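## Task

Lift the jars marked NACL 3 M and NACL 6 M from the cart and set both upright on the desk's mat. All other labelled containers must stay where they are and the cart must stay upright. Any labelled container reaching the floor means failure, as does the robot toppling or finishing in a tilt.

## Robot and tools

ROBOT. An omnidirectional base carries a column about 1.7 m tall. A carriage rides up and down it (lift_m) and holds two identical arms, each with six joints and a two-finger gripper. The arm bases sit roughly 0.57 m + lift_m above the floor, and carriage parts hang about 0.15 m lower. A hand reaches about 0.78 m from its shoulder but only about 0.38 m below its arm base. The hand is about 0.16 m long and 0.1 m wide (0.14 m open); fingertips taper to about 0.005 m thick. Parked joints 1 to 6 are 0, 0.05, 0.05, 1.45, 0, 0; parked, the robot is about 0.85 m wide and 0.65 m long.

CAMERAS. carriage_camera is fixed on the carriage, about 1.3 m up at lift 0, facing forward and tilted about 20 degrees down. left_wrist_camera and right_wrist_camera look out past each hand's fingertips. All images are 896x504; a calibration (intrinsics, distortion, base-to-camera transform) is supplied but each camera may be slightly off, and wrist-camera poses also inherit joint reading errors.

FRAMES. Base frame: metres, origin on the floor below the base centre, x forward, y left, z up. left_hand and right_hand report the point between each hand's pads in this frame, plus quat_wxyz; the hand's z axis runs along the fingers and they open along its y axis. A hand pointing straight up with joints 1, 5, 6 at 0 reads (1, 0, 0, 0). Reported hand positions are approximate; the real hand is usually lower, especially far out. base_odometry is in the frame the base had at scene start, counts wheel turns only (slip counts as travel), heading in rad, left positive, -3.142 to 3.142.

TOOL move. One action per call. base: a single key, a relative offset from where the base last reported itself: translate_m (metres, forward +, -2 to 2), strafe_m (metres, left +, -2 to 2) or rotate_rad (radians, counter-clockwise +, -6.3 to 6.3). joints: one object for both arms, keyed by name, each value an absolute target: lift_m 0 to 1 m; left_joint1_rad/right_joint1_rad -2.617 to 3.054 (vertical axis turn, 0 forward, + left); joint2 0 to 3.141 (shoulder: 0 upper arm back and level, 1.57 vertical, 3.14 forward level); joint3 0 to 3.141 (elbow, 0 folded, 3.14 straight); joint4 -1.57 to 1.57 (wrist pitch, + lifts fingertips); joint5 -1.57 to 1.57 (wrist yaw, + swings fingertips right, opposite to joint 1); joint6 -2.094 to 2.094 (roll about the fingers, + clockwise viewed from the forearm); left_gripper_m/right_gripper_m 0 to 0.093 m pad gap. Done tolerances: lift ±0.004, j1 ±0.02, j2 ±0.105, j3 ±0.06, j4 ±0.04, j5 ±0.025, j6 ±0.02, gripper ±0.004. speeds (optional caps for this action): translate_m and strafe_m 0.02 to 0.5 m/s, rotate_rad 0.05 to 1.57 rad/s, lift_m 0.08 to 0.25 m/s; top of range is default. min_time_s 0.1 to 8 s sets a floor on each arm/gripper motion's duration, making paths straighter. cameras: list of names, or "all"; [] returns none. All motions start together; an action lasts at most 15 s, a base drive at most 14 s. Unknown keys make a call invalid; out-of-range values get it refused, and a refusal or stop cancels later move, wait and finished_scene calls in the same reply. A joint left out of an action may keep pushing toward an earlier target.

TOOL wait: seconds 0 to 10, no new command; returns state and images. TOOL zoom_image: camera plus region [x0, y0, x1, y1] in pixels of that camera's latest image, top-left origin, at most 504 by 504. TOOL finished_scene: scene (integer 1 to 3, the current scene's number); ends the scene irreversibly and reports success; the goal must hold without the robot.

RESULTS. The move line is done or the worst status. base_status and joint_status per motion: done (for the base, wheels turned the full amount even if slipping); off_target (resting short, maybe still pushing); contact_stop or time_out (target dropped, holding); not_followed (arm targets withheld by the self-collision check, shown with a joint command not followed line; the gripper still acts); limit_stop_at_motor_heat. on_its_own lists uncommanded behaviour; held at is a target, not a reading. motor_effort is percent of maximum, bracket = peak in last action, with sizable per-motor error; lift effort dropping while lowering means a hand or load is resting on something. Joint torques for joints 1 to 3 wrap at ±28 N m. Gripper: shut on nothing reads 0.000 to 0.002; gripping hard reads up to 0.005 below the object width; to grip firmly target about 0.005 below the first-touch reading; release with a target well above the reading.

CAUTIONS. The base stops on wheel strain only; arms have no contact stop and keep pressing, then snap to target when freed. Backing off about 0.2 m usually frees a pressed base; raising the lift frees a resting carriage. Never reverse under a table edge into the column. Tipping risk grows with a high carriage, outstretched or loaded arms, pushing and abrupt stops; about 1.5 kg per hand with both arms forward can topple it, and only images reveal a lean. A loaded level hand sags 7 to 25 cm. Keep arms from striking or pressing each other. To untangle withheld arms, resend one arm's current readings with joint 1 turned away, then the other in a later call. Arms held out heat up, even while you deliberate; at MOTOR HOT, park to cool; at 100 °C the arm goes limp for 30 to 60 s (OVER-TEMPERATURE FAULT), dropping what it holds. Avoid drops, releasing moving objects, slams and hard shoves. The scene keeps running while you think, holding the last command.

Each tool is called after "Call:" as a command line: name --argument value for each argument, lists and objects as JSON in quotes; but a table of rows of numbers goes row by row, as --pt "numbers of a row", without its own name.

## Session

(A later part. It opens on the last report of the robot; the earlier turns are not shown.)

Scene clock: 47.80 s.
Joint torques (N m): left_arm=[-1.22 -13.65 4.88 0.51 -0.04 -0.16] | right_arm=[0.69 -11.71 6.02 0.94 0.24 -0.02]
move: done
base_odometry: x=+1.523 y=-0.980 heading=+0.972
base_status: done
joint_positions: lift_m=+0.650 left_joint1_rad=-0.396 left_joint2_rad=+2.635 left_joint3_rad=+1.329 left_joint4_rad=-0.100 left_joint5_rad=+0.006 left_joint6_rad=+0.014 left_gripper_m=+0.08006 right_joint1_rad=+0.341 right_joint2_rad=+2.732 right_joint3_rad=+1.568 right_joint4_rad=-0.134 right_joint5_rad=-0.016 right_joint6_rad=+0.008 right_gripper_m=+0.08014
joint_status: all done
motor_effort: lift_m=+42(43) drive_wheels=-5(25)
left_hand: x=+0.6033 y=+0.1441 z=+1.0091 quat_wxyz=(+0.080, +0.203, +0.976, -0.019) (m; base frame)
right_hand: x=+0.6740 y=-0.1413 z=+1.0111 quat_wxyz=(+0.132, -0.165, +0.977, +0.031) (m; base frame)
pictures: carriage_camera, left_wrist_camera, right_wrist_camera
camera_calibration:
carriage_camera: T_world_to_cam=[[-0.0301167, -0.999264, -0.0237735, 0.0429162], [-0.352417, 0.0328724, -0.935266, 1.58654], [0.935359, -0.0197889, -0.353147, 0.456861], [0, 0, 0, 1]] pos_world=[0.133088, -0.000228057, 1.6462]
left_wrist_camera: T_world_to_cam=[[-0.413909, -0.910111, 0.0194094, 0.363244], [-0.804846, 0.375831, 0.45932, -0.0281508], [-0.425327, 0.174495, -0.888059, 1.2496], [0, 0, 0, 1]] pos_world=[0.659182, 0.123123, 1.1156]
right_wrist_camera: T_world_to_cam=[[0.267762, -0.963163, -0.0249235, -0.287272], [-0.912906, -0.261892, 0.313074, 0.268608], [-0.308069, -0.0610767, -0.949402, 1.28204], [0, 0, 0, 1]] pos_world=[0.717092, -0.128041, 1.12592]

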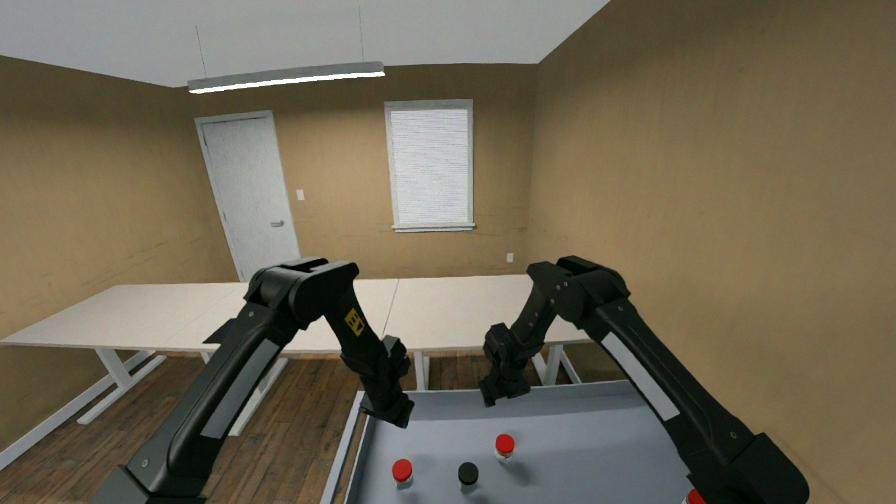

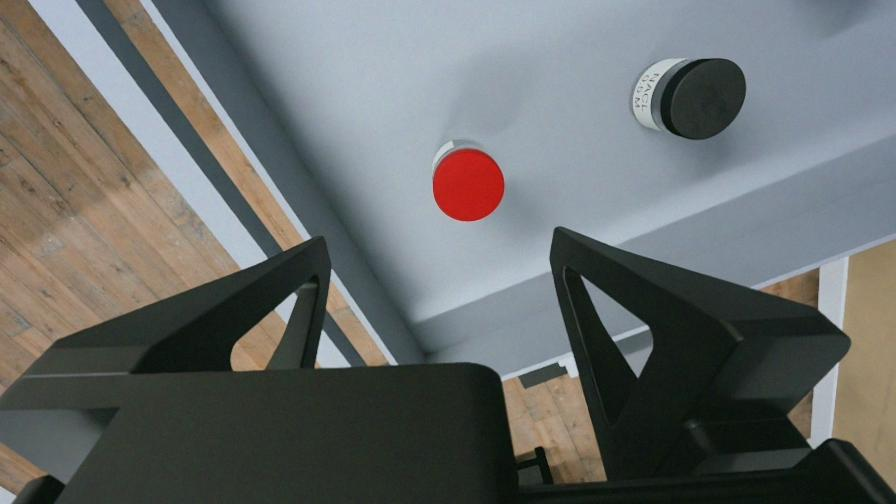

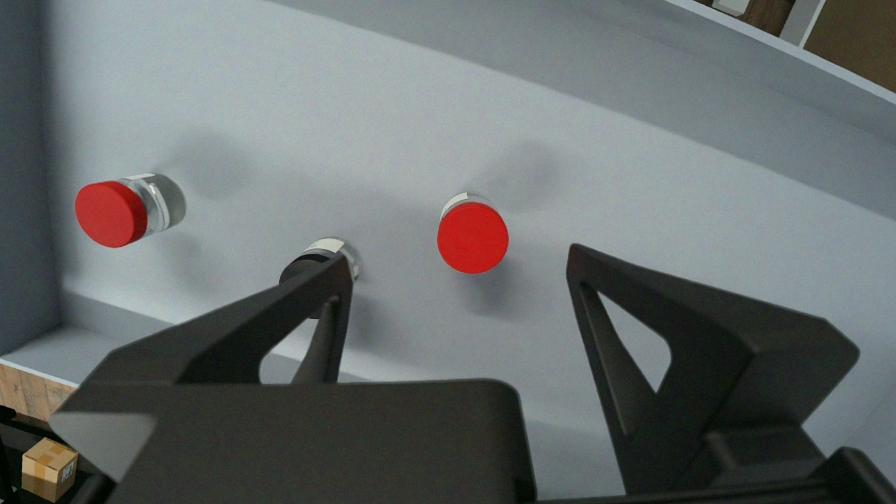

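Call:
move --base '{"translate_m":-0.03}' --joints '{"lift_m":0.56,"left_joint1_rad":-0.42,"right_joint1_rad":0.302,"right_joint4_rad":-0.172}' --cameras '["left_wrist_camera","right_wrist_camera"]'

Scene clock: 50.23 s.
Joint torques (N m): left_arm=[-0.59 -14.15 4.49 0.61 -0.04 -0.16] | right_arm=[0.46 -12.1 5.35 1.01 0.21 -0.01]
move: done
base_odometry: x=+1.506 y=-1.004 heading=+0.973
base_status: done
joint_positions: lift_m=+0.560 left_joint1_rad=-0.418 left_joint2_rad=+2.641 left_joint3_rad=+1.337 left_joint4_rad=-0.114 left_joint5_rad=+0.006 left_joint6_rad=+0.014 left_gripper_m=+0.08006 right_joint1_rad=+0.301 right_joint2_rad=+2.739 right_joint3_rad=+1.578 right_joint4_rad=-0.172 right_joint5_rad=-0.013 right_joint6_rad=+0.007 right_gripper_m=+0.08014
joint_status: all done
motor_effort: lift_m=+36(37) drive_wheels=+6(15)
left_hand: x=+0.5979 y=+0.1365 z=+0.9180 quat_wxyz=(+0.074, +0.214, +0.974, -0.018) (m; base frame)
right_hand: x=+0.6740 y=-0.1620 z=+0.9186 quat_wxyz=(+0.116, -0.146, +0.982, +0.025) (m; base frame)
pictures: left_wrist_camera, right_wrist_camera
camera_calibration:
left_wrist_camera: T_world_to_cam=[[-0.433384, -0.900991, 0.0198458, 0.365855], [-0.791284, 0.39097, 0.470119, -0.00786792], [-0.431332, 0.188039, -0.88238, 1.16429], [0, 0, 0, 1]] pos_world=[0.654525, 0.113777, 1.02378]
right_wrist_camera: T_world_to_cam=[[0.22825, -0.973409, -0.0194121, -0.289584], [-0.912309, -0.220801, 0.344876, 0.269207], [-0.339991, -0.0610082, -0.938448, 1.20435], [0, 0, 0, 1]] pos_world=[0.721167, -0.148967, 1.03176]

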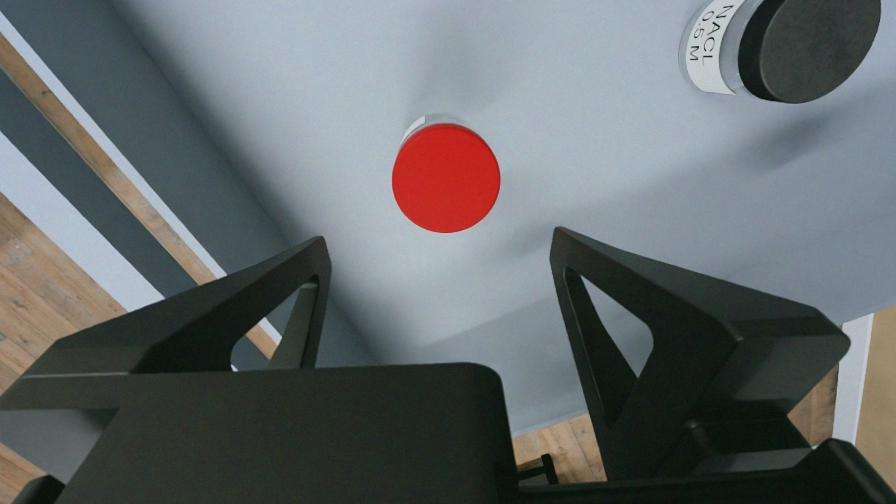

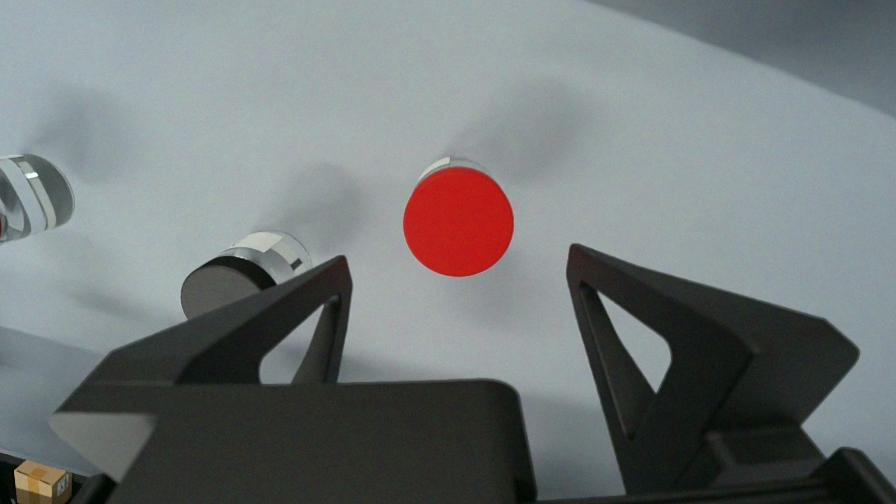

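Call:
move --joints '{"lift_m":0.455,"left_joint4_rad":-0.095}' --speeds '{"lift_m":0.08}'

Call:
move --joints '{"left_gripper_m":0.054,"right_gripper_m":0.054}' --min_time_s 1.5 --cameras '[]'

Call:
move --joints '{"left_gripper_m":0.043,"right_gripper_m":0.043}' --min_time_s 1.5

Scene clock: 53.17 s.
Joint torques (N m): left_arm=[-0.61 -14.06 4.34 0.67 -0.04 -0.16] | right_arm=[0.42 -12.18 4.89 1.02 0.22 -0.02]
move: done
base_odometry: x=+1.506 y=-1.004 heading=+0.973
base_status: not commanded
joint_positions: lift_m=+0.455 left_joint1_rad=-0.418 left_joint2_rad=+2.642 left_joint3_rad=+1.337 left_joint4_rad=-0.105 left_joint5_rad=+0.006 left_joint6_rad=+0.014 left_gripper_m=+0.08006 right_joint1_rad=+0.301 right_joint2_rad=+2.739 right_joint3_rad=+1.578 right_joint4_rad=-0.173 right_joint5_rad=-0.013 right_joint6_rad=+0.007 right_gripper_m=+0.08014
joint_status: all done
motor_effort: lift_m=+36(36) drive_wheels=+6(6)
left_hand: x=+0.5998 y=+0.1357 z=+0.8130 quat_wxyz=(+0.078, +0.214, +0.974, -0.019) (m; base frame)
right_hand: x=+0.6738 y=-0.1620 z=+0.8134 quat_wxyz=(+0.116, -0.146, +0.982, +0.025) (m; base frame)
pictures: carriage_camera, left_wrist_camera, right_wrist_camera
camera_calibration:
carriage_camera: T_world_to_cam=[[-0.0301167, -0.999264, -0.0237735, 0.0382925], [-0.352417, 0.0328724, -0.935266, 1.40464], [0.935359, -0.0197889, -0.353147, 0.388178], [0, 0, 0, 1]] pos_world=[0.133088, -0.000228057, 1.45171]
left_wrist_camera: T_world_to_cam=[[-0.433542, -0.90092, 0.0195774, 0.368305], [-0.795023, 0.39263, 0.462364, 0.0516104], [-0.42424, 0.18489, -0.886474, 1.07215], [0, 0, 0, 1]] pos_world=[0.655557, 0.113319, 0.919363]
right_wrist_camera: T_world_to_cam=[[0.228229, -0.973415, -0.0193316, -0.291694], [-0.911931, -0.220684, 0.345948, 0.304153], [-0.341017, -0.0613262, -0.938055, 1.10589], [0, 0, 0, 1]] pos_world=[0.721067, -0.148998, 0.926525]

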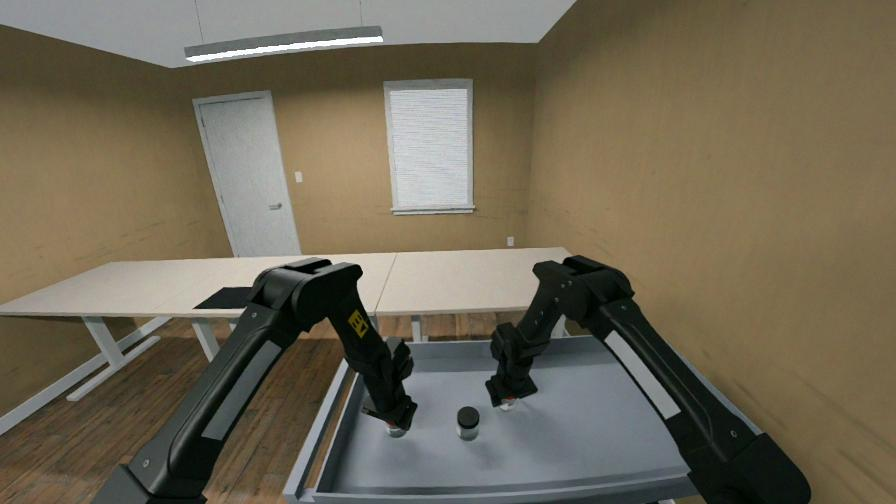

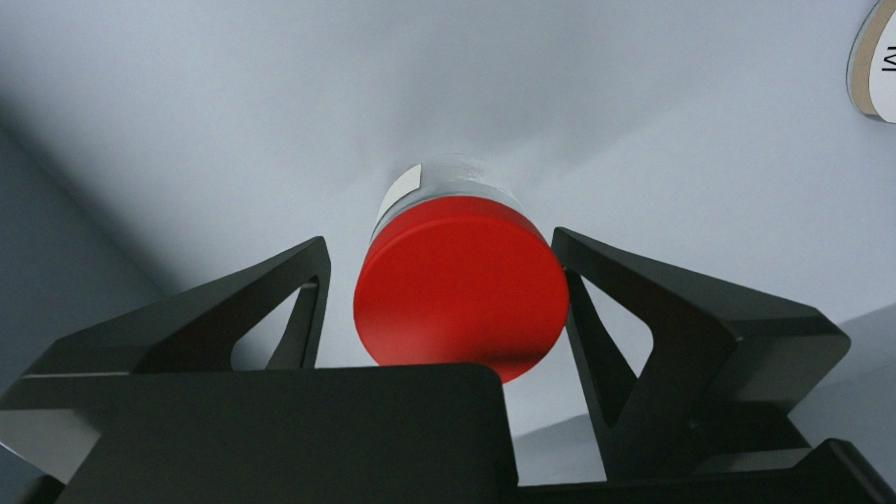

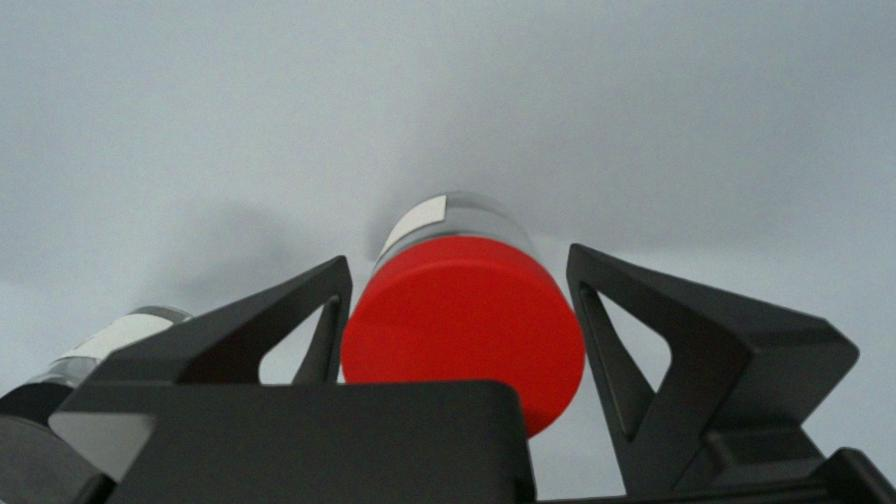

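Scene clock: 54.97 s.
Joint torques (N m): left_arm=[-0.58 -14.28 4.45 0.69 -0.04 -0.16] | right_arm=[0.34 -12.15 5.03 1.03 0.21 -0.01]
move: done
base_odometry: x=+1.506 y=-1.004 heading=+0.973
base_status: not commanded
joint_positions: lift_m=+0.455 left_joint1_rad=-0.419 left_joint2_rad=+2.642 left_joint3_rad=+1.337 left_joint4_rad=-0.105 left_joint5_rad=+0.006 left_joint6_rad=+0.014 left_gripper_m=+0.05426 right_joint1_rad=+0.301 right_joint2_rad=+2.739 right_joint3_rad=+1.578 right_joint4_rad=-0.173 right_joint5_rad=-0.013 right_joint6_rad=+0.007 right_gripper_m=+0.05438
joint_status: all done
motor_effort: lift_m=+36(37) drive_wheels=+6(6)
left_hand: x=+0.5997 y=+0.1354 z=+0.8130 quat_wxyz=(+0.078, +0.214, +0.974, -0.019) (m; base frame)
right_hand: x=+0.6738 y=-0.1621 z=+0.8134 quat_wxyz=(+0.116, -0.146, +0.982, +0.024) (m; base frame)
pictures: none
No camera images: "cameras" was empty.

Scene clock: 56.77 s.
Joint torques (N m): left_arm=[-0.59 -14.32 4.45 0.7 -0.04 -0.16] | right_arm=[0.34 -12.11 5.04 1.03 0.22 -0.01]
move: off_target
base_odometry: x=+1.506 y=-1.004 heading=+0.973
base_status: not commanded
joint_positions: lift_m=+0.455 left_joint1_rad=-0.419 left_joint2_rad=+2.642 left_joint3_rad=+1.337 left_joint4_rad=-0.105 left_joint5_rad=+0.006 left_joint6_rad=+0.014 left_gripper_m=+0.05391 right_joint1_rad=+0.301 right_joint2_rad=+2.739 right_joint3_rad=+1.578 right_joint4_rad=-0.173 right_joint5_rad=-0.013 right_joint6_rad=+0.007 right_gripper_m=+0.05437
joint_status: left_gripper_m off_target (ended at +0.05392, target +0.04300); right_gripper_m off_target (ended at +0.05437, target +0.04300)
motor_effort: lift_m=+36(37) drive_wheels=+6(6)
left_hand: x=+0.5997 y=+0.1354 z=+0.8130 quat_wxyz=(+0.078, +0.214, +0.974, -0.019) (m; base frame)
right_hand: x=+0.6738 y=-0.1621 z=+0.8134 quat_wxyz=(+0.116, -0.146, +0.982, +0.024) (m; base frame)
pictures: carriage_camera, left_wrist_camera, right_wrist_camera
camera_calibration:
carriage_camera: T_world_to_cam=[[-0.0301167, -0.999264, -0.0237735, 0.0382925], [-0.352417, 0.0328724, -0.935266, 1.40464], [0.935359, -0.0197889, -0.353147, 0.388178], [0, 0, 0, 1]] pos_world=[0.133088, -0.000228057, 1.45171]
left_wrist_camera: T_world_to_cam=[[-0.43423, -0.900589, 0.0195774, 0.368357], [-0.794723, 0.393236, 0.462364, 0.0513591], [-0.424099, 0.185213, -0.886474, 1.07202], [0, 0, 0, 1]] pos_world=[0.655411, 0.112989, 0.919363]
right_wrist_camera: T_world_to_cam=[[0.228144, -0.973443, -0.0189618, -0.292008], [-0.911989, -0.22048, 0.345925, 0.304247], [-0.340919, -0.061628, -0.93807, 1.10579], [0, 0, 0, 1]] pos_world=[0.721075, -0.149025, 0.926525]

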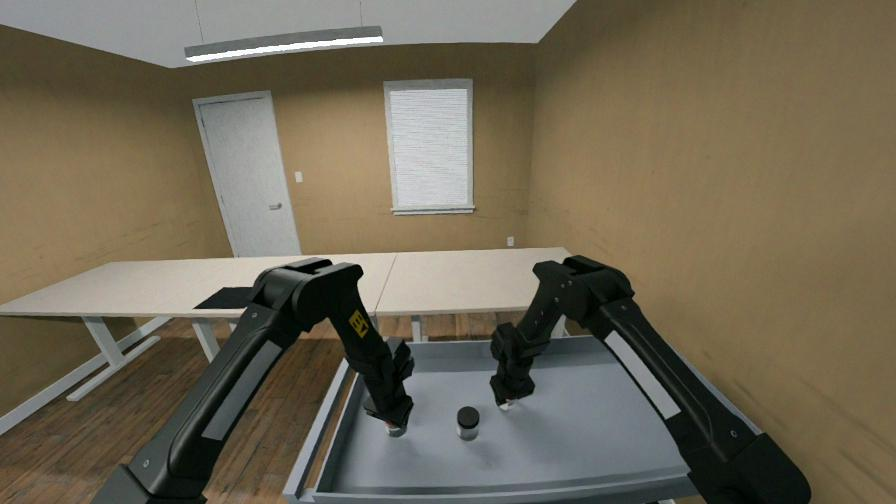

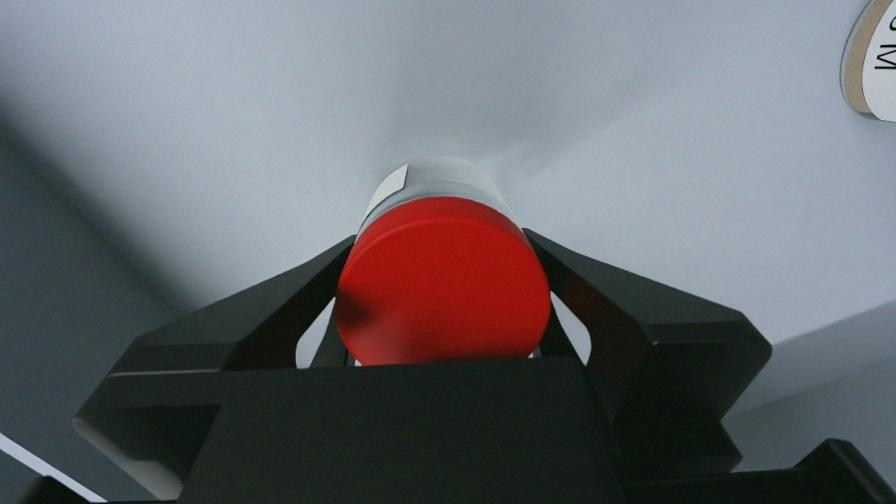

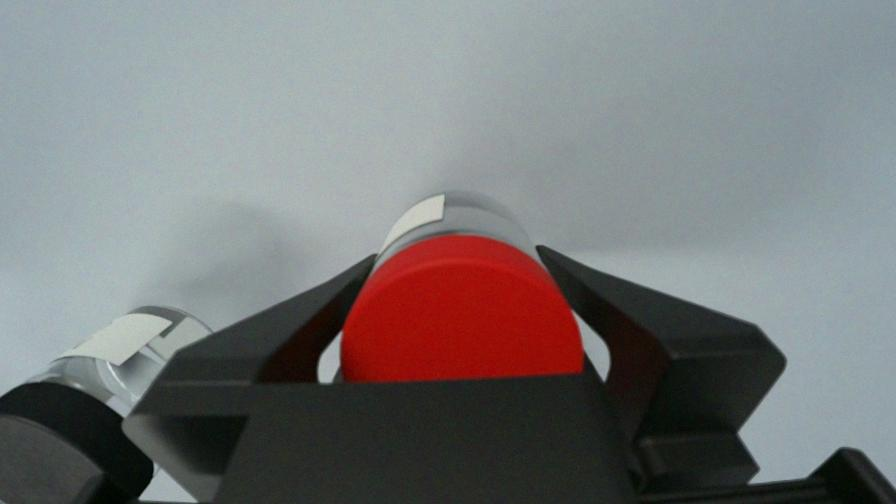

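Call:
move --joints '{"lift_m":0.7}' --speeds '{"lift_m":0.1}' --cameras '["carriage_camera"]'

Call:
move --base '{"translate_m":-0.15}' --speeds '{"translate_m":0.25}' --cameras '[]'

Call:
move --base '{"strafe_m":0.97}' --speeds '{"strafe_m":0.35}' --cameras '["carriage_camera"]'

Scene clock: 61.13 s.
Joint torques (N m): left_arm=[-0.46 -14.68 4.36 0.64 -0.04 -0.16] | right_arm=[0.42 -12.45 5 1.06 0.21 -0.02]
move: done
base_odometry: x=+1.506 y=-1.004 heading=+0.973
base_status: not commanded
joint_positions: lift_m=+0.700 left_joint1_rad=-0.419 left_joint2_rad=+2.645 left_joint3_rad=+1.337 left_joint4_rad=-0.103 left_joint5_rad=+0.006 left_joint6_rad=+0.014 left_gripper_m=+0.05391 right_joint1_rad=+0.301 right_joint2_rad=+2.742 right_joint3_rad=+1.578 right_joint4_rad=-0.177 right_joint5_rad=-0.013 right_joint6_rad=+0.007 right_gripper_m=+0.05436
joint_status: all done
motor_effort: lift_m=+42(51) drive_wheels=+6(6)
left_hand: x=+0.5989 y=+0.1357 z=+1.0561 quat_wxyz=(+0.077, +0.214, +0.974, -0.019) (m; base frame)
right_hand: x=+0.6720 y=-0.1626 z=+1.0563 quat_wxyz=(+0.112, -0.146, +0.983, +0.024) (m; base frame)
pictures: carriage_camera
camera_calibration:
carriage_camera: T_world_to_cam=[[-0.0301167, -0.999264, -0.0237735, 0.0441049], [-0.352417, 0.0328724, -0.935266, 1.63331], [0.935359, -0.0197889, -0.353147, 0.474518], [0, 0, 0, 1]] pos_world=[0.133088, -0.000228057, 1.6962]

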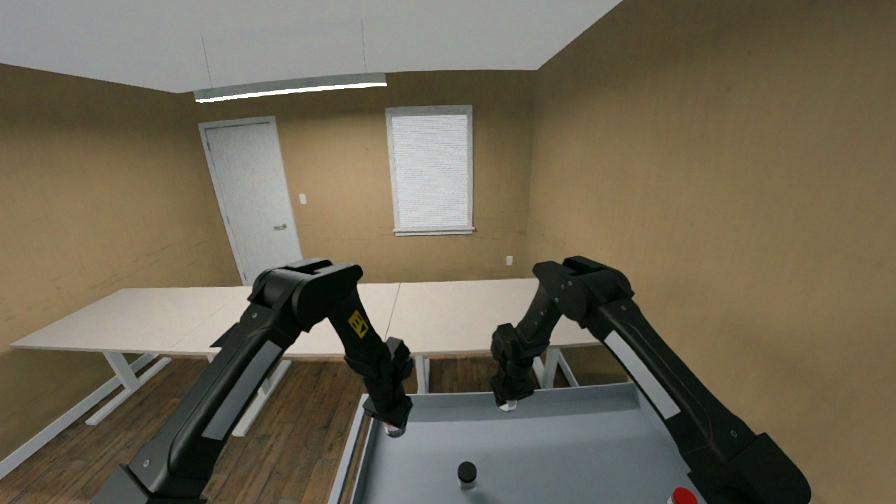

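Scene clock: 62.97 s.
Joint torques (N m): left_arm=[-0.28 -14.69 4.55 0.73 -0.04 -0.16] | right_arm=[0.21 -12.38 5.01 1.07 0.21 -0.01]
move: done
base_odometry: x=+1.422 y=-1.128 heading=+0.974
base_status: done
joint_positions: lift_m=+0.700 left_joint1_rad=-0.421 left_joint2_rad=+2.645 left_joint3_rad=+1.337 left_joint4_rad=-0.104 left_joint5_rad=+0.006 left_joint6_rad=+0.014 left_gripper_m=+0.05390 right_joint1_rad=+0.301 right_joint2_rad=+2.742 right_joint3_rad=+1.578 right_joint4_rad=-0.178 right_joint5_rad=-0.013 right_joint6_rad=+0.007 right_gripper_m=+0.05436
joint_status: not commanded
motor_effort: lift_m=+41(43) drive_wheels=+9(13)
left_hand: x=+0.5982 y=+0.1351 z=+1.0560 quat_wxyz=(+0.076, +0.215, +0.973, -0.019) (m; base frame)
right_hand: x=+0.6717 y=-0.1624 z=+1.0562 quat_wxyz=(+0.112, -0.146, +0.983, +0.024) (m; base frame)
pictures: none
No camera images: "cameras" was empty.

Scene clock: 67.53 s.
Joint torques (N m): left_arm=[-0.27 -14.68 4.44 0.68 0 -0.16] | right_arm=[-0.05 -12.41 4.98 1.07 0.2 -0.01]
move: done
base_odometry: x=+0.619 y=-0.583 heading=+0.974
base_status: done
joint_positions: lift_m=+0.700 left_joint1_rad=-0.420 left_joint2_rad=+2.645 left_joint3_rad=+1.337 left_joint4_rad=-0.104 left_joint5_rad=+0.006 left_joint6_rad=+0.014 left_gripper_m=+0.05390 right_joint1_rad=+0.304 right_joint2_rad=+2.742 right_joint3_rad=+1.578 right_joint4_rad=-0.178 right_joint5_rad=-0.012 right_joint6_rad=+0.007 right_gripper_m=+0.05436
joint_status: not commanded
motor_effort: lift_m=+42(43) drive_wheels=+0(16)
left_hand: x=+0.5985 y=+0.1352 z=+1.0561 quat_wxyz=(+0.077, +0.215, +0.973, -0.019) (m; base frame)
right_hand: x=+0.6714 y=-0.1615 z=+1.0562 quat_wxyz=(+0.112, -0.148, +0.982, +0.023) (m; base frame)
pictures: carriage_camera
camera_calibration:
carriage_camera: T_world_to_cam=[[-0.0301167, -0.999264, -0.0237735, 0.0441049], [-0.352417, 0.0328724, -0.935266, 1.63331], [0.935359, -0.0197889, -0.353147, 0.474518], [0, 0, 0, 1]] pos_world=[0.133088, -0.000228057, 1.6962]

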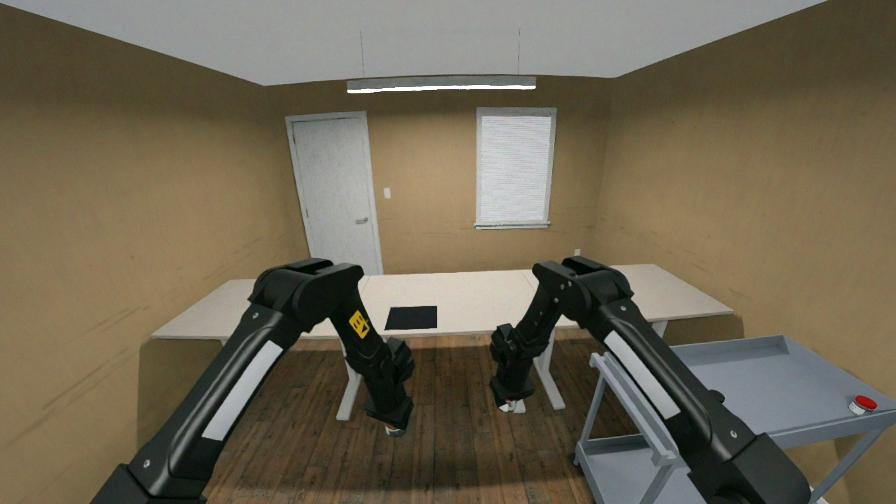

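Call:
move --base '{"strafe_m":0.175}' --speeds '{"strafe_m":0.3}' --cameras '[]'

Call:
move --base '{"translate_m":0.68}' --joints '{"left_joint1_rad":-0.58,"right_joint1_rad":0.48}' --speeds '{"translate_m":0.3}' --min_time_s 2

Scene clock: 72.87 s.
Joint torques (N m): left_arm=[-0.76 -14.65 4.45 0.68 -0.03 -0.16] | right_arm=[-0.31 -12.31 5.01 1.07 0.2 -0.01]
move: done
base_odometry: x=+0.474 y=-0.485 heading=+0.974
base_status: done
joint_positions: lift_m=+0.700 left_joint1_rad=-0.417 left_joint2_rad=+2.645 left_joint3_rad=+1.337 left_joint4_rad=-0.104 left_joint5_rad=+0.005 left_joint6_rad=+0.014 left_gripper_m=+0.05390 right_joint1_rad=+0.306 right_joint2_rad=+2.742 right_joint3_rad=+1.578 right_joint4_rad=-0.178 right_joint5_rad=-0.012 right_joint6_rad=+0.007 right_gripper_m=+0.05436
joint_status: not commanded
motor_effort: lift_m=+42(43) drive_wheels=-1(14)
left_hand: x=+0.5991 y=+0.1366 z=+1.0561 quat_wxyz=(+0.077, +0.213, +0.974, -0.018) (m; base frame)
right_hand: x=+0.6710 y=-0.1603 z=+1.0562 quat_wxyz=(+0.112, -0.149, +0.982, +0.024) (m; base frame)
pictures: none
No camera images: "cameras" was empty.

Scene clock: 76.73 s.
Joint torques (N m): left_arm=[-1.02 -14.86 4.48 0.67 -0.03 -0.16] | right_arm=[0.59 -12.42 5 1.07 0.19 -0.01]
move: done
base_odometry: x=+0.856 y=+0.078 heading=+0.975
base_status: done
joint_positions: lift_m=+0.700 left_joint1_rad=-0.574 left_joint2_rad=+2.645 left_joint3_rad=+1.337 left_joint4_rad=-0.104 left_joint5_rad=+0.005 left_joint6_rad=+0.014 left_gripper_m=+0.05390 right_joint1_rad=+0.474 right_joint2_rad=+2.742 right_joint3_rad=+1.578 right_joint4_rad=-0.179 right_joint5_rad=-0.010 right_joint6_rad=+0.007 right_gripper_m=+0.05436
joint_status: all done
motor_effort: lift_m=+42(43) drive_wheels=-3(23)
left_hand: x=+0.5681 y=+0.0798 z=+1.0561 quat_wxyz=(+0.075, +0.289, +0.954, -0.024) (m; base frame)
right_hand: x=+0.6406 y=-0.0877 z=+1.0562 quat_wxyz=(+0.109, -0.231, +0.966, +0.032) (m; base frame)
pictures: carriage_camera, left_wrist_camera, right_wrist_camera
camera_calibration:
carriage_camera: T_world_to_cam=[[-0.0301167, -0.999264, -0.0237735, 0.0441049], [-0.352417, 0.0328724, -0.935266, 1.63331], [0.935359, -0.0197889, -0.353147, 0.474518], [0, 0, 0, 1]] pos_world=[0.133088, -0.000228057, 1.6962]
left_wrist_camera: T_world_to_cam=[[-0.568353, -0.822584, 0.018165, 0.37129], [-0.723475, 0.510146, 0.465119, -0.116917], [-0.391867, 0.25121, -0.885062, 1.25931], [0, 0, 0, 1]] pos_world=[0.619918, 0.0487118, 1.1622]
right_wrist_camera: T_world_to_cam=[[0.392156, -0.919763, -0.0157758, -0.311181], [-0.858242, -0.371991, 0.353615, 0.150525], [-0.33111, -0.125133, -0.935258, 1.31199], [0, 0, 0, 1]] pos_world=[0.685632, -0.0660454, 1.16891]

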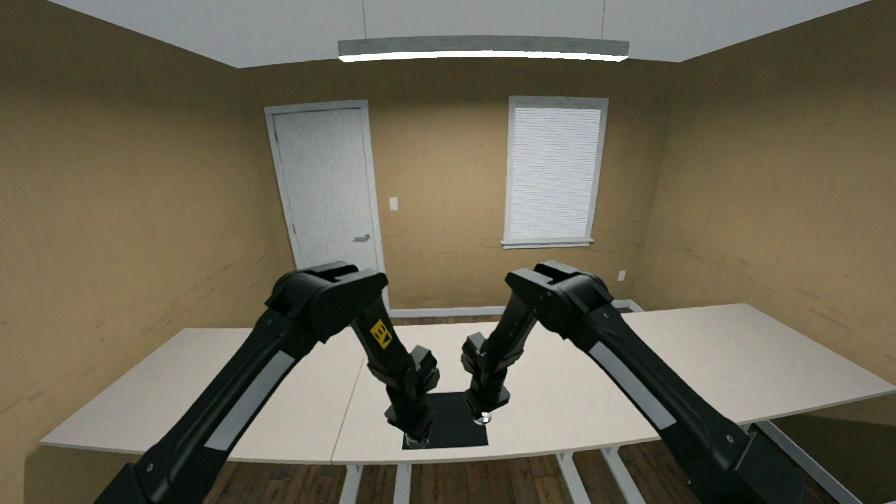

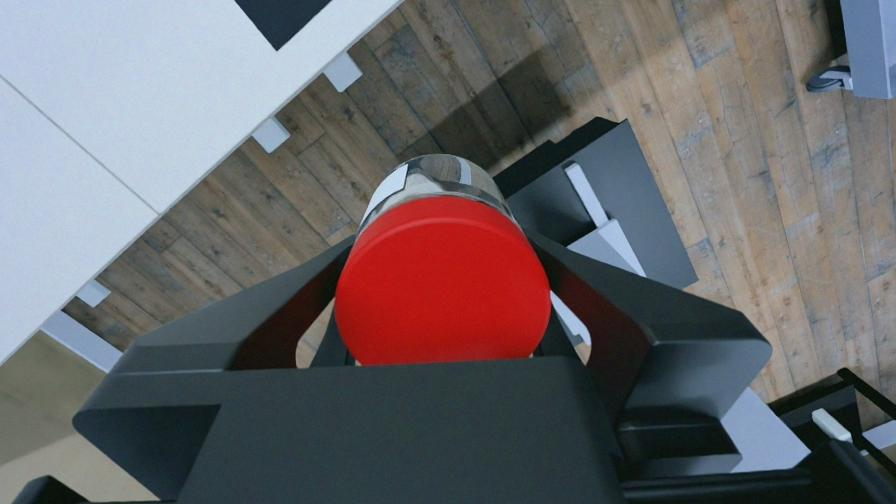

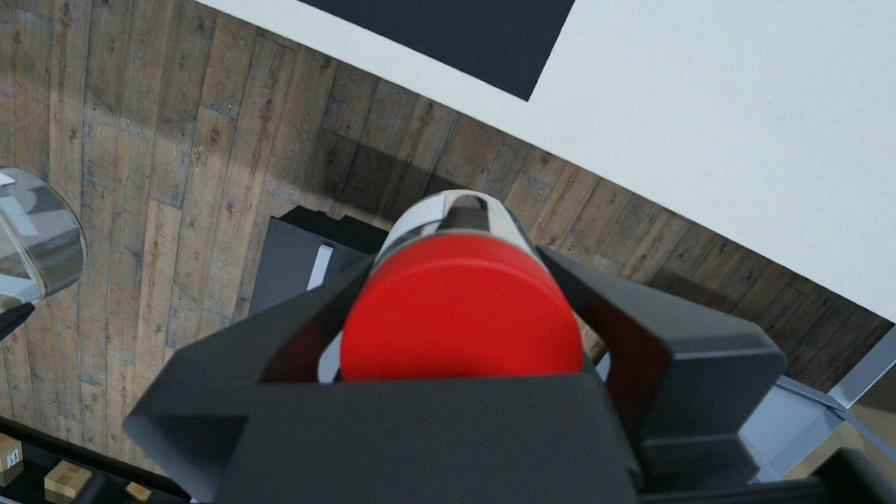

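Call:
move --base '{"strafe_m":0.012}' --joints '{"left_joint1_rad":-0.59,"right_joint1_rad":0.505}' --cameras '[]'

Call:
move --base '{"translate_m":0.195}' --speeds '{"translate_m":0.2}'

Scene clock: 79.43 s.
Joint torques (N m): left_arm=[-0.66 -14.68 4.41 0.68 -0.02 -0.16] | right_arm=[-0.03 -12.38 4.98 1.08 0.18 -0.01]
move: done
base_odometry: x=+0.846 y=+0.085 heading=+0.974
base_status: done
joint_positions: lift_m=+0.700 left_joint1_rad=-0.587 left_joint2_rad=+2.645 left_joint3_rad=+1.337 left_joint4_rad=-0.104 left_joint5_rad=+0.004 left_joint6_rad=+0.014 left_gripper_m=+0.05390 right_joint1_rad=+0.508 right_joint2_rad=+2.742 right_joint3_rad=+1.578 right_joint4_rad=-0.178 right_joint5_rad=-0.010 right_joint6_rad=+0.007 right_gripper_m=+0.05436
joint_status: all done
motor_effort: lift_m=+42(43) drive_wheels=-3(15)
left_hand: x=+0.5654 y=+0.0756 z=+1.0561 quat_wxyz=(+0.075, +0.295, +0.952, -0.024) (m; base frame)
right_hand: x=+0.6332 y=-0.0738 z=+1.0562 quat_wxyz=(+0.109, -0.247, +0.962, +0.034) (m; base frame)
pictures: none
No camera images: "cameras" was empty.

Scene clock: 81.50 s.
Joint torques (N m): left_arm=[-0.76 -14.8 4.48 0.71 -0.02 -0.16] | right_arm=[-0.17 -12.42 5 1.07 0.18 -0.01]
move: done
base_odometry: x=+0.956 y=+0.246 heading=+0.975
base_status: done
joint_positions: lift_m=+0.700 left_joint1_rad=-0.589 left_joint2_rad=+2.645 left_joint3_rad=+1.337 left_joint4_rad=-0.104 left_joint5_rad=+0.004 left_joint6_rad=+0.014 left_gripper_m=+0.05390 right_joint1_rad=+0.507 right_joint2_rad=+2.742 right_joint3_rad=+1.578 right_joint4_rad=-0.179 right_joint5_rad=-0.010 right_joint6_rad=+0.007 right_gripper_m=+0.05436
joint_status: not commanded
motor_effort: lift_m=+42(43) drive_wheels=-4(19)
left_hand: x=+0.5648 y=+0.0748 z=+1.0561 quat_wxyz=(+0.075, +0.296, +0.952, -0.024) (m; base frame)
right_hand: x=+0.6332 y=-0.0741 z=+1.0562 quat_wxyz=(+0.109, -0.247, +0.962, +0.034) (m; base frame)
pictures: carriage_camera, left_wrist_camera, right_wrist_camera
camera_calibration:
carriage_camera: T_world_to_cam=[[-0.0301167, -0.999264, -0.0237735, 0.0441049], [-0.352417, 0.0328724, -0.935266, 1.63331], [0.935359, -0.0197889, -0.353147, 0.474518], [0, 0, 0, 1]] pos_world=[0.133088, -0.000228057, 1.6962]
left_wrist_camera: T_world_to_cam=[[-0.580437, -0.814119, 0.017412, 0.372279], [-0.716062, 0.520475, 0.465146, -0.121741], [-0.387746, 0.25752, -0.885063, 1.25647], [0, 0, 0, 1]] pos_world=[0.616103, 0.0428759, 1.1622]
right_wrist_camera: T_world_to_cam=[[0.422385, -0.906286, -0.0154052, -0.314219], [-0.845524, -0.400077, 0.353592, 0.139172], [-0.326619, -0.136326, -0.935273, 1.3076], [0, 0, 0, 1]] pos_world=[0.677482, -0.0508324, 1.16891]

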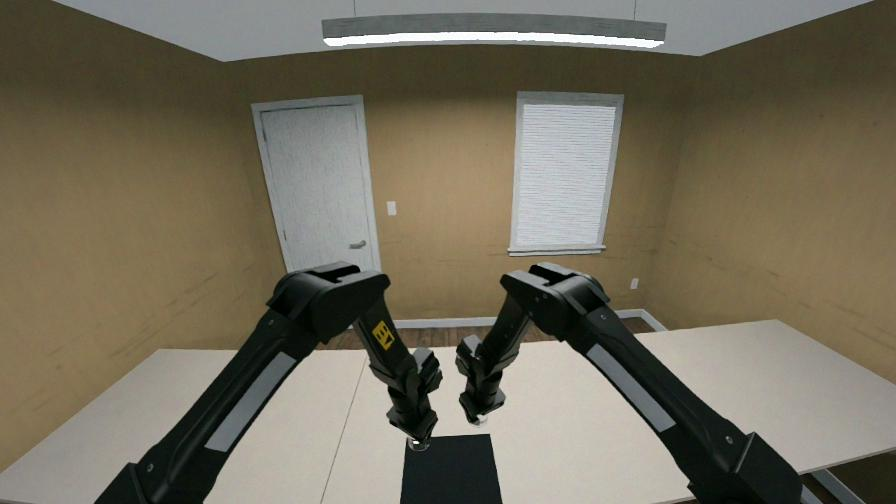

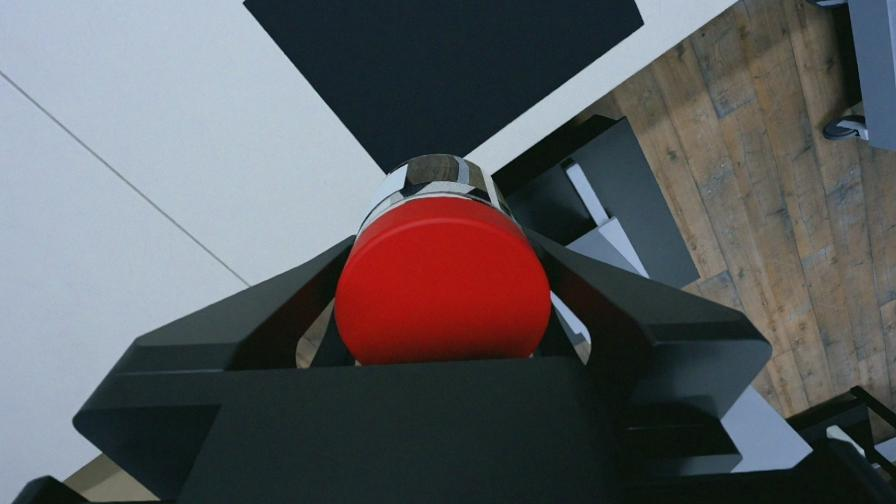

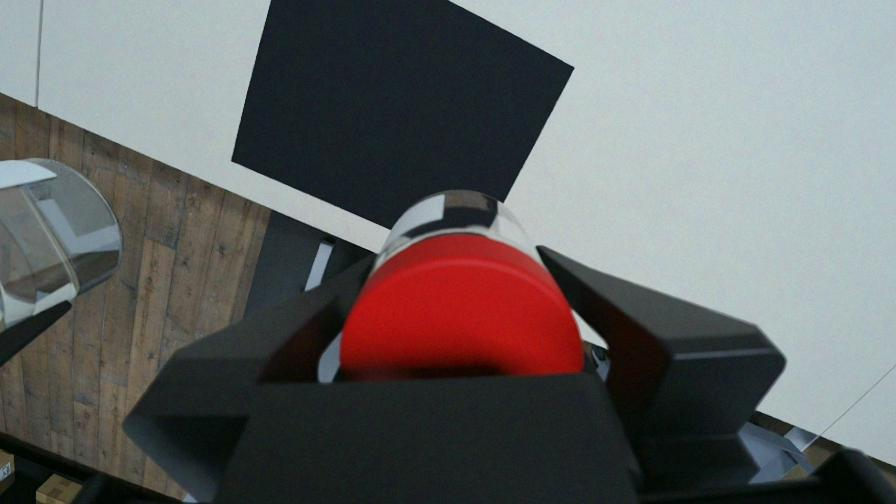

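Call:
move --base '{"translate_m":0.04}' --joints '{"lift_m":0.5}' --speeds '{"translate_m":0.1,"lift_m":0.1}'

Scene clock: 86.30 s.
Joint torques (N m): left_arm=[-0.54 -14.75 4.44 0.68 -0.02 -0.16] | right_arm=[0.18 -12.51 5 1.08 0.18 -0.01]
move: done
base_odometry: x=+0.978 y=+0.279 heading=+0.976
base_status: done
joint_positions: lift_m=+0.500 left_joint1_rad=-0.587 left_joint2_rad=+2.647 left_joint3_rad=+1.337 left_joint4_rad=-0.103 left_joint5_rad=+0.004 left_joint6_rad=+0.014 left_gripper_m=+0.05390 right_joint1_rad=+0.506 right_joint2_rad=+2.743 right_joint3_rad=+1.578 right_joint4_rad=-0.179 right_joint5_rad=-0.009 right_joint6_rad=+0.007 right_gripper_m=+0.05436
joint_status: all done
motor_effort: lift_m=+37(38) drive_wheels=-4(23)
left_hand: x=+0.5651 y=+0.0756 z=+0.8561 quat_wxyz=(+0.075, +0.295, +0.952, -0.024) (m; base frame)
right_hand: x=+0.6331 y=-0.0750 z=+0.8561 quat_wxyz=(+0.108, -0.246, +0.963, +0.033) (m; base frame)
pictures: carriage_camera, left_wrist_camera, right_wrist_camera
camera_calibration:
carriage_camera: T_world_to_cam=[[-0.0301167, -0.999264, -0.0237735, 0.0393607], [-0.352417, 0.0328724, -0.935266, 1.44667], [0.935359, -0.0197889, -0.353147, 0.404045], [0, 0, 0, 1]] pos_world=[0.133088, -0.000228057, 1.49664]
left_wrist_camera: T_world_to_cam=[[-0.578833, -0.815268, 0.017047, 0.376098], [-0.717034, 0.518821, 0.465496, -0.0285561], [-0.388349, 0.257221, -0.884886, 1.0796], [0, 0, 0, 1]] pos_world=[0.616482, 0.0437411, 0.962201]
right_wrist_camera: T_world_to_cam=[[0.421239, -0.906829, -0.0148134, -0.317946], [-0.845508, -0.398559, 0.35534, 0.208057], [-0.328137, -0.137158, -0.93462, 1.12061], [0, 0, 0, 1]] pos_world=[0.677558, -0.0516989, 0.968703]

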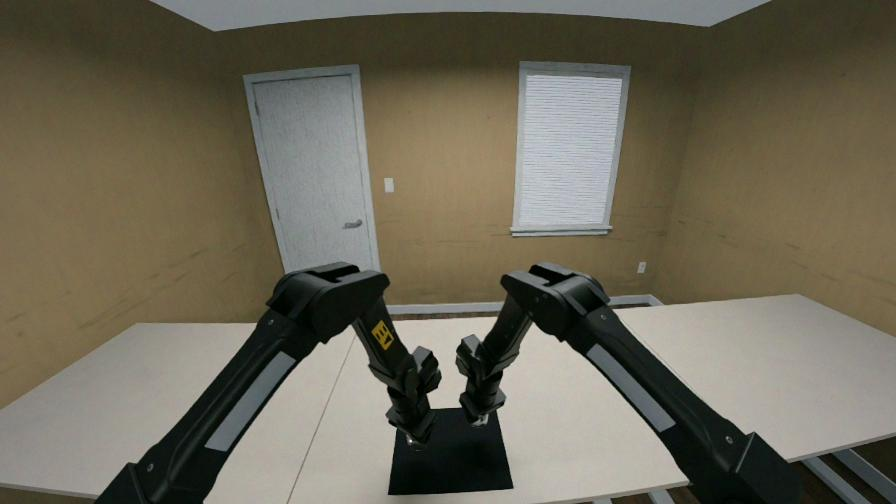

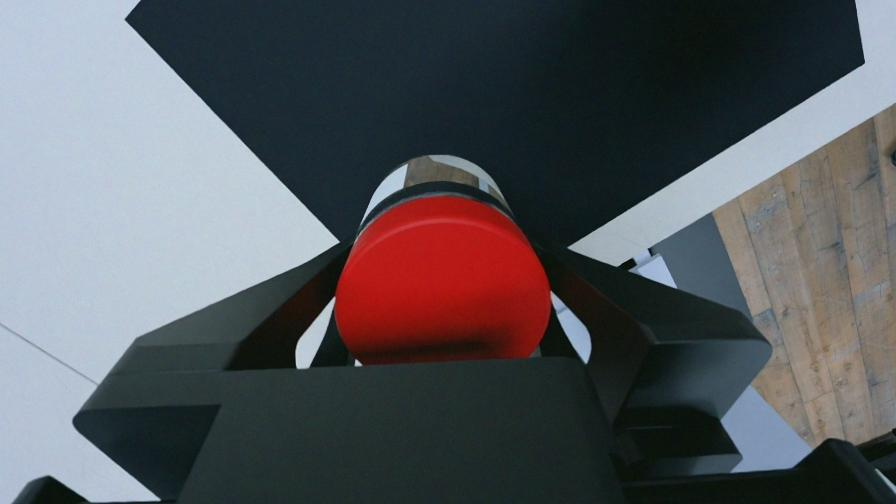

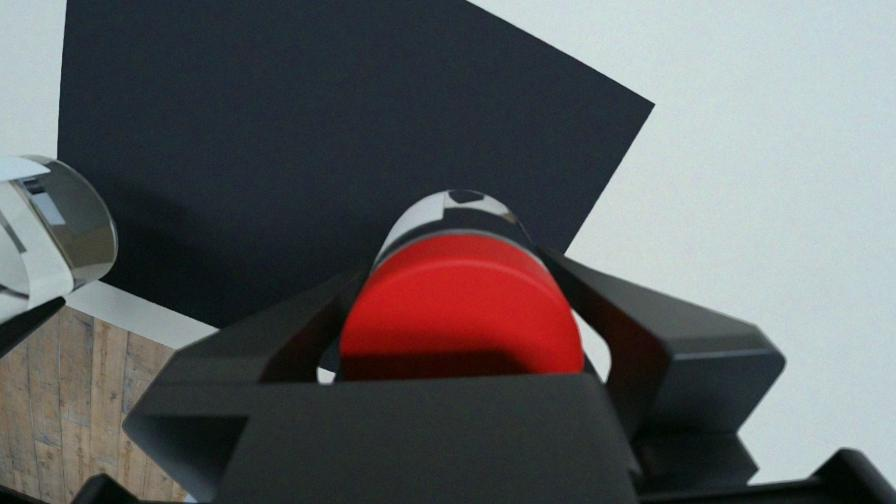

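Call:
move --joints '{"lift_m":0.46}' --speeds '{"lift_m":0.08}' --cameras '["left_wrist_camera","right_wrist_camera"]'

Scene clock: 87.70 s.
Joint torques (N m): left_arm=[-0.49 -14.84 4.29 0.63 -0.01 -0.16] | right_arm=[0.01 -12.56 4.97 1.03 0.18 0]
move: done
base_odometry: x=+0.978 y=+0.279 heading=+0.976
base_status: not commanded
joint_positions: lift_m=+0.460 left_joint1_rad=-0.587 left_joint2_rad=+2.647 left_joint3_rad=+1.337 left_joint4_rad=-0.103 left_joint5_rad=+0.004 left_joint6_rad=+0.014 left_gripper_m=+0.05390 right_joint1_rad=+0.506 right_joint2_rad=+2.744 right_joint3_rad=+1.578 right_joint4_rad=-0.179 right_joint5_rad=-0.009 right_joint6_rad=+0.007 right_gripper_m=+0.05436
joint_status: all done
motor_effort: lift_m=+35(37) drive_wheels=-3(9)
left_hand: x=+0.5650 y=+0.0757 z=+0.8159 quat_wxyz=(+0.075, +0.295, +0.952, -0.024) (m; base frame)
right_hand: x=+0.6332 y=-0.0750 z=+0.8160 quat_wxyz=(+0.108, -0.246, +0.963, +0.033) (m; base frame)
pictures: left_wrist_camera, right_wrist_camera
camera_calibration:
left_wrist_camera: T_world_to_cam=[[-0.578827, -0.815272, 0.0170585, 0.376766], [-0.716886, 0.518722, 0.465834, -0.0103411], [-0.38863, 0.257408, -0.884708, 1.04395], [0, 0, 0, 1]] pos_world=[0.616378, 0.0438106, 0.921978]
right_wrist_camera: T_world_to_cam=[[0.421244, -0.906826, -0.0148405, -0.318516], [-0.845627, -0.398624, 0.354985, 0.222697], [-0.327825, -0.136985, -0.934754, 1.08313], [0, 0, 0, 1]] pos_world=[0.677567, -0.0516937, 0.928676]

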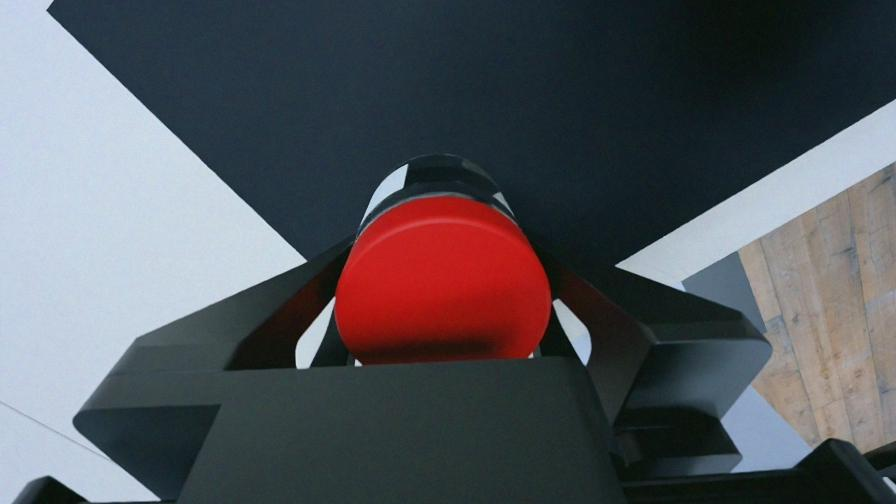

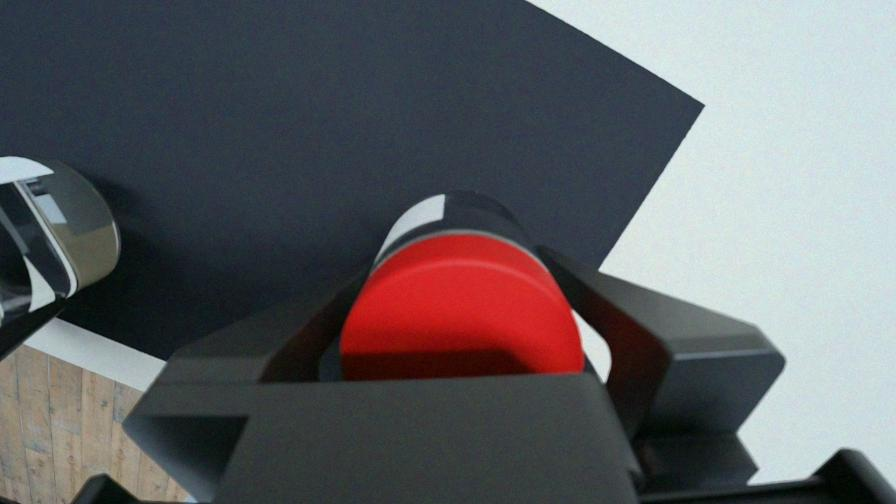

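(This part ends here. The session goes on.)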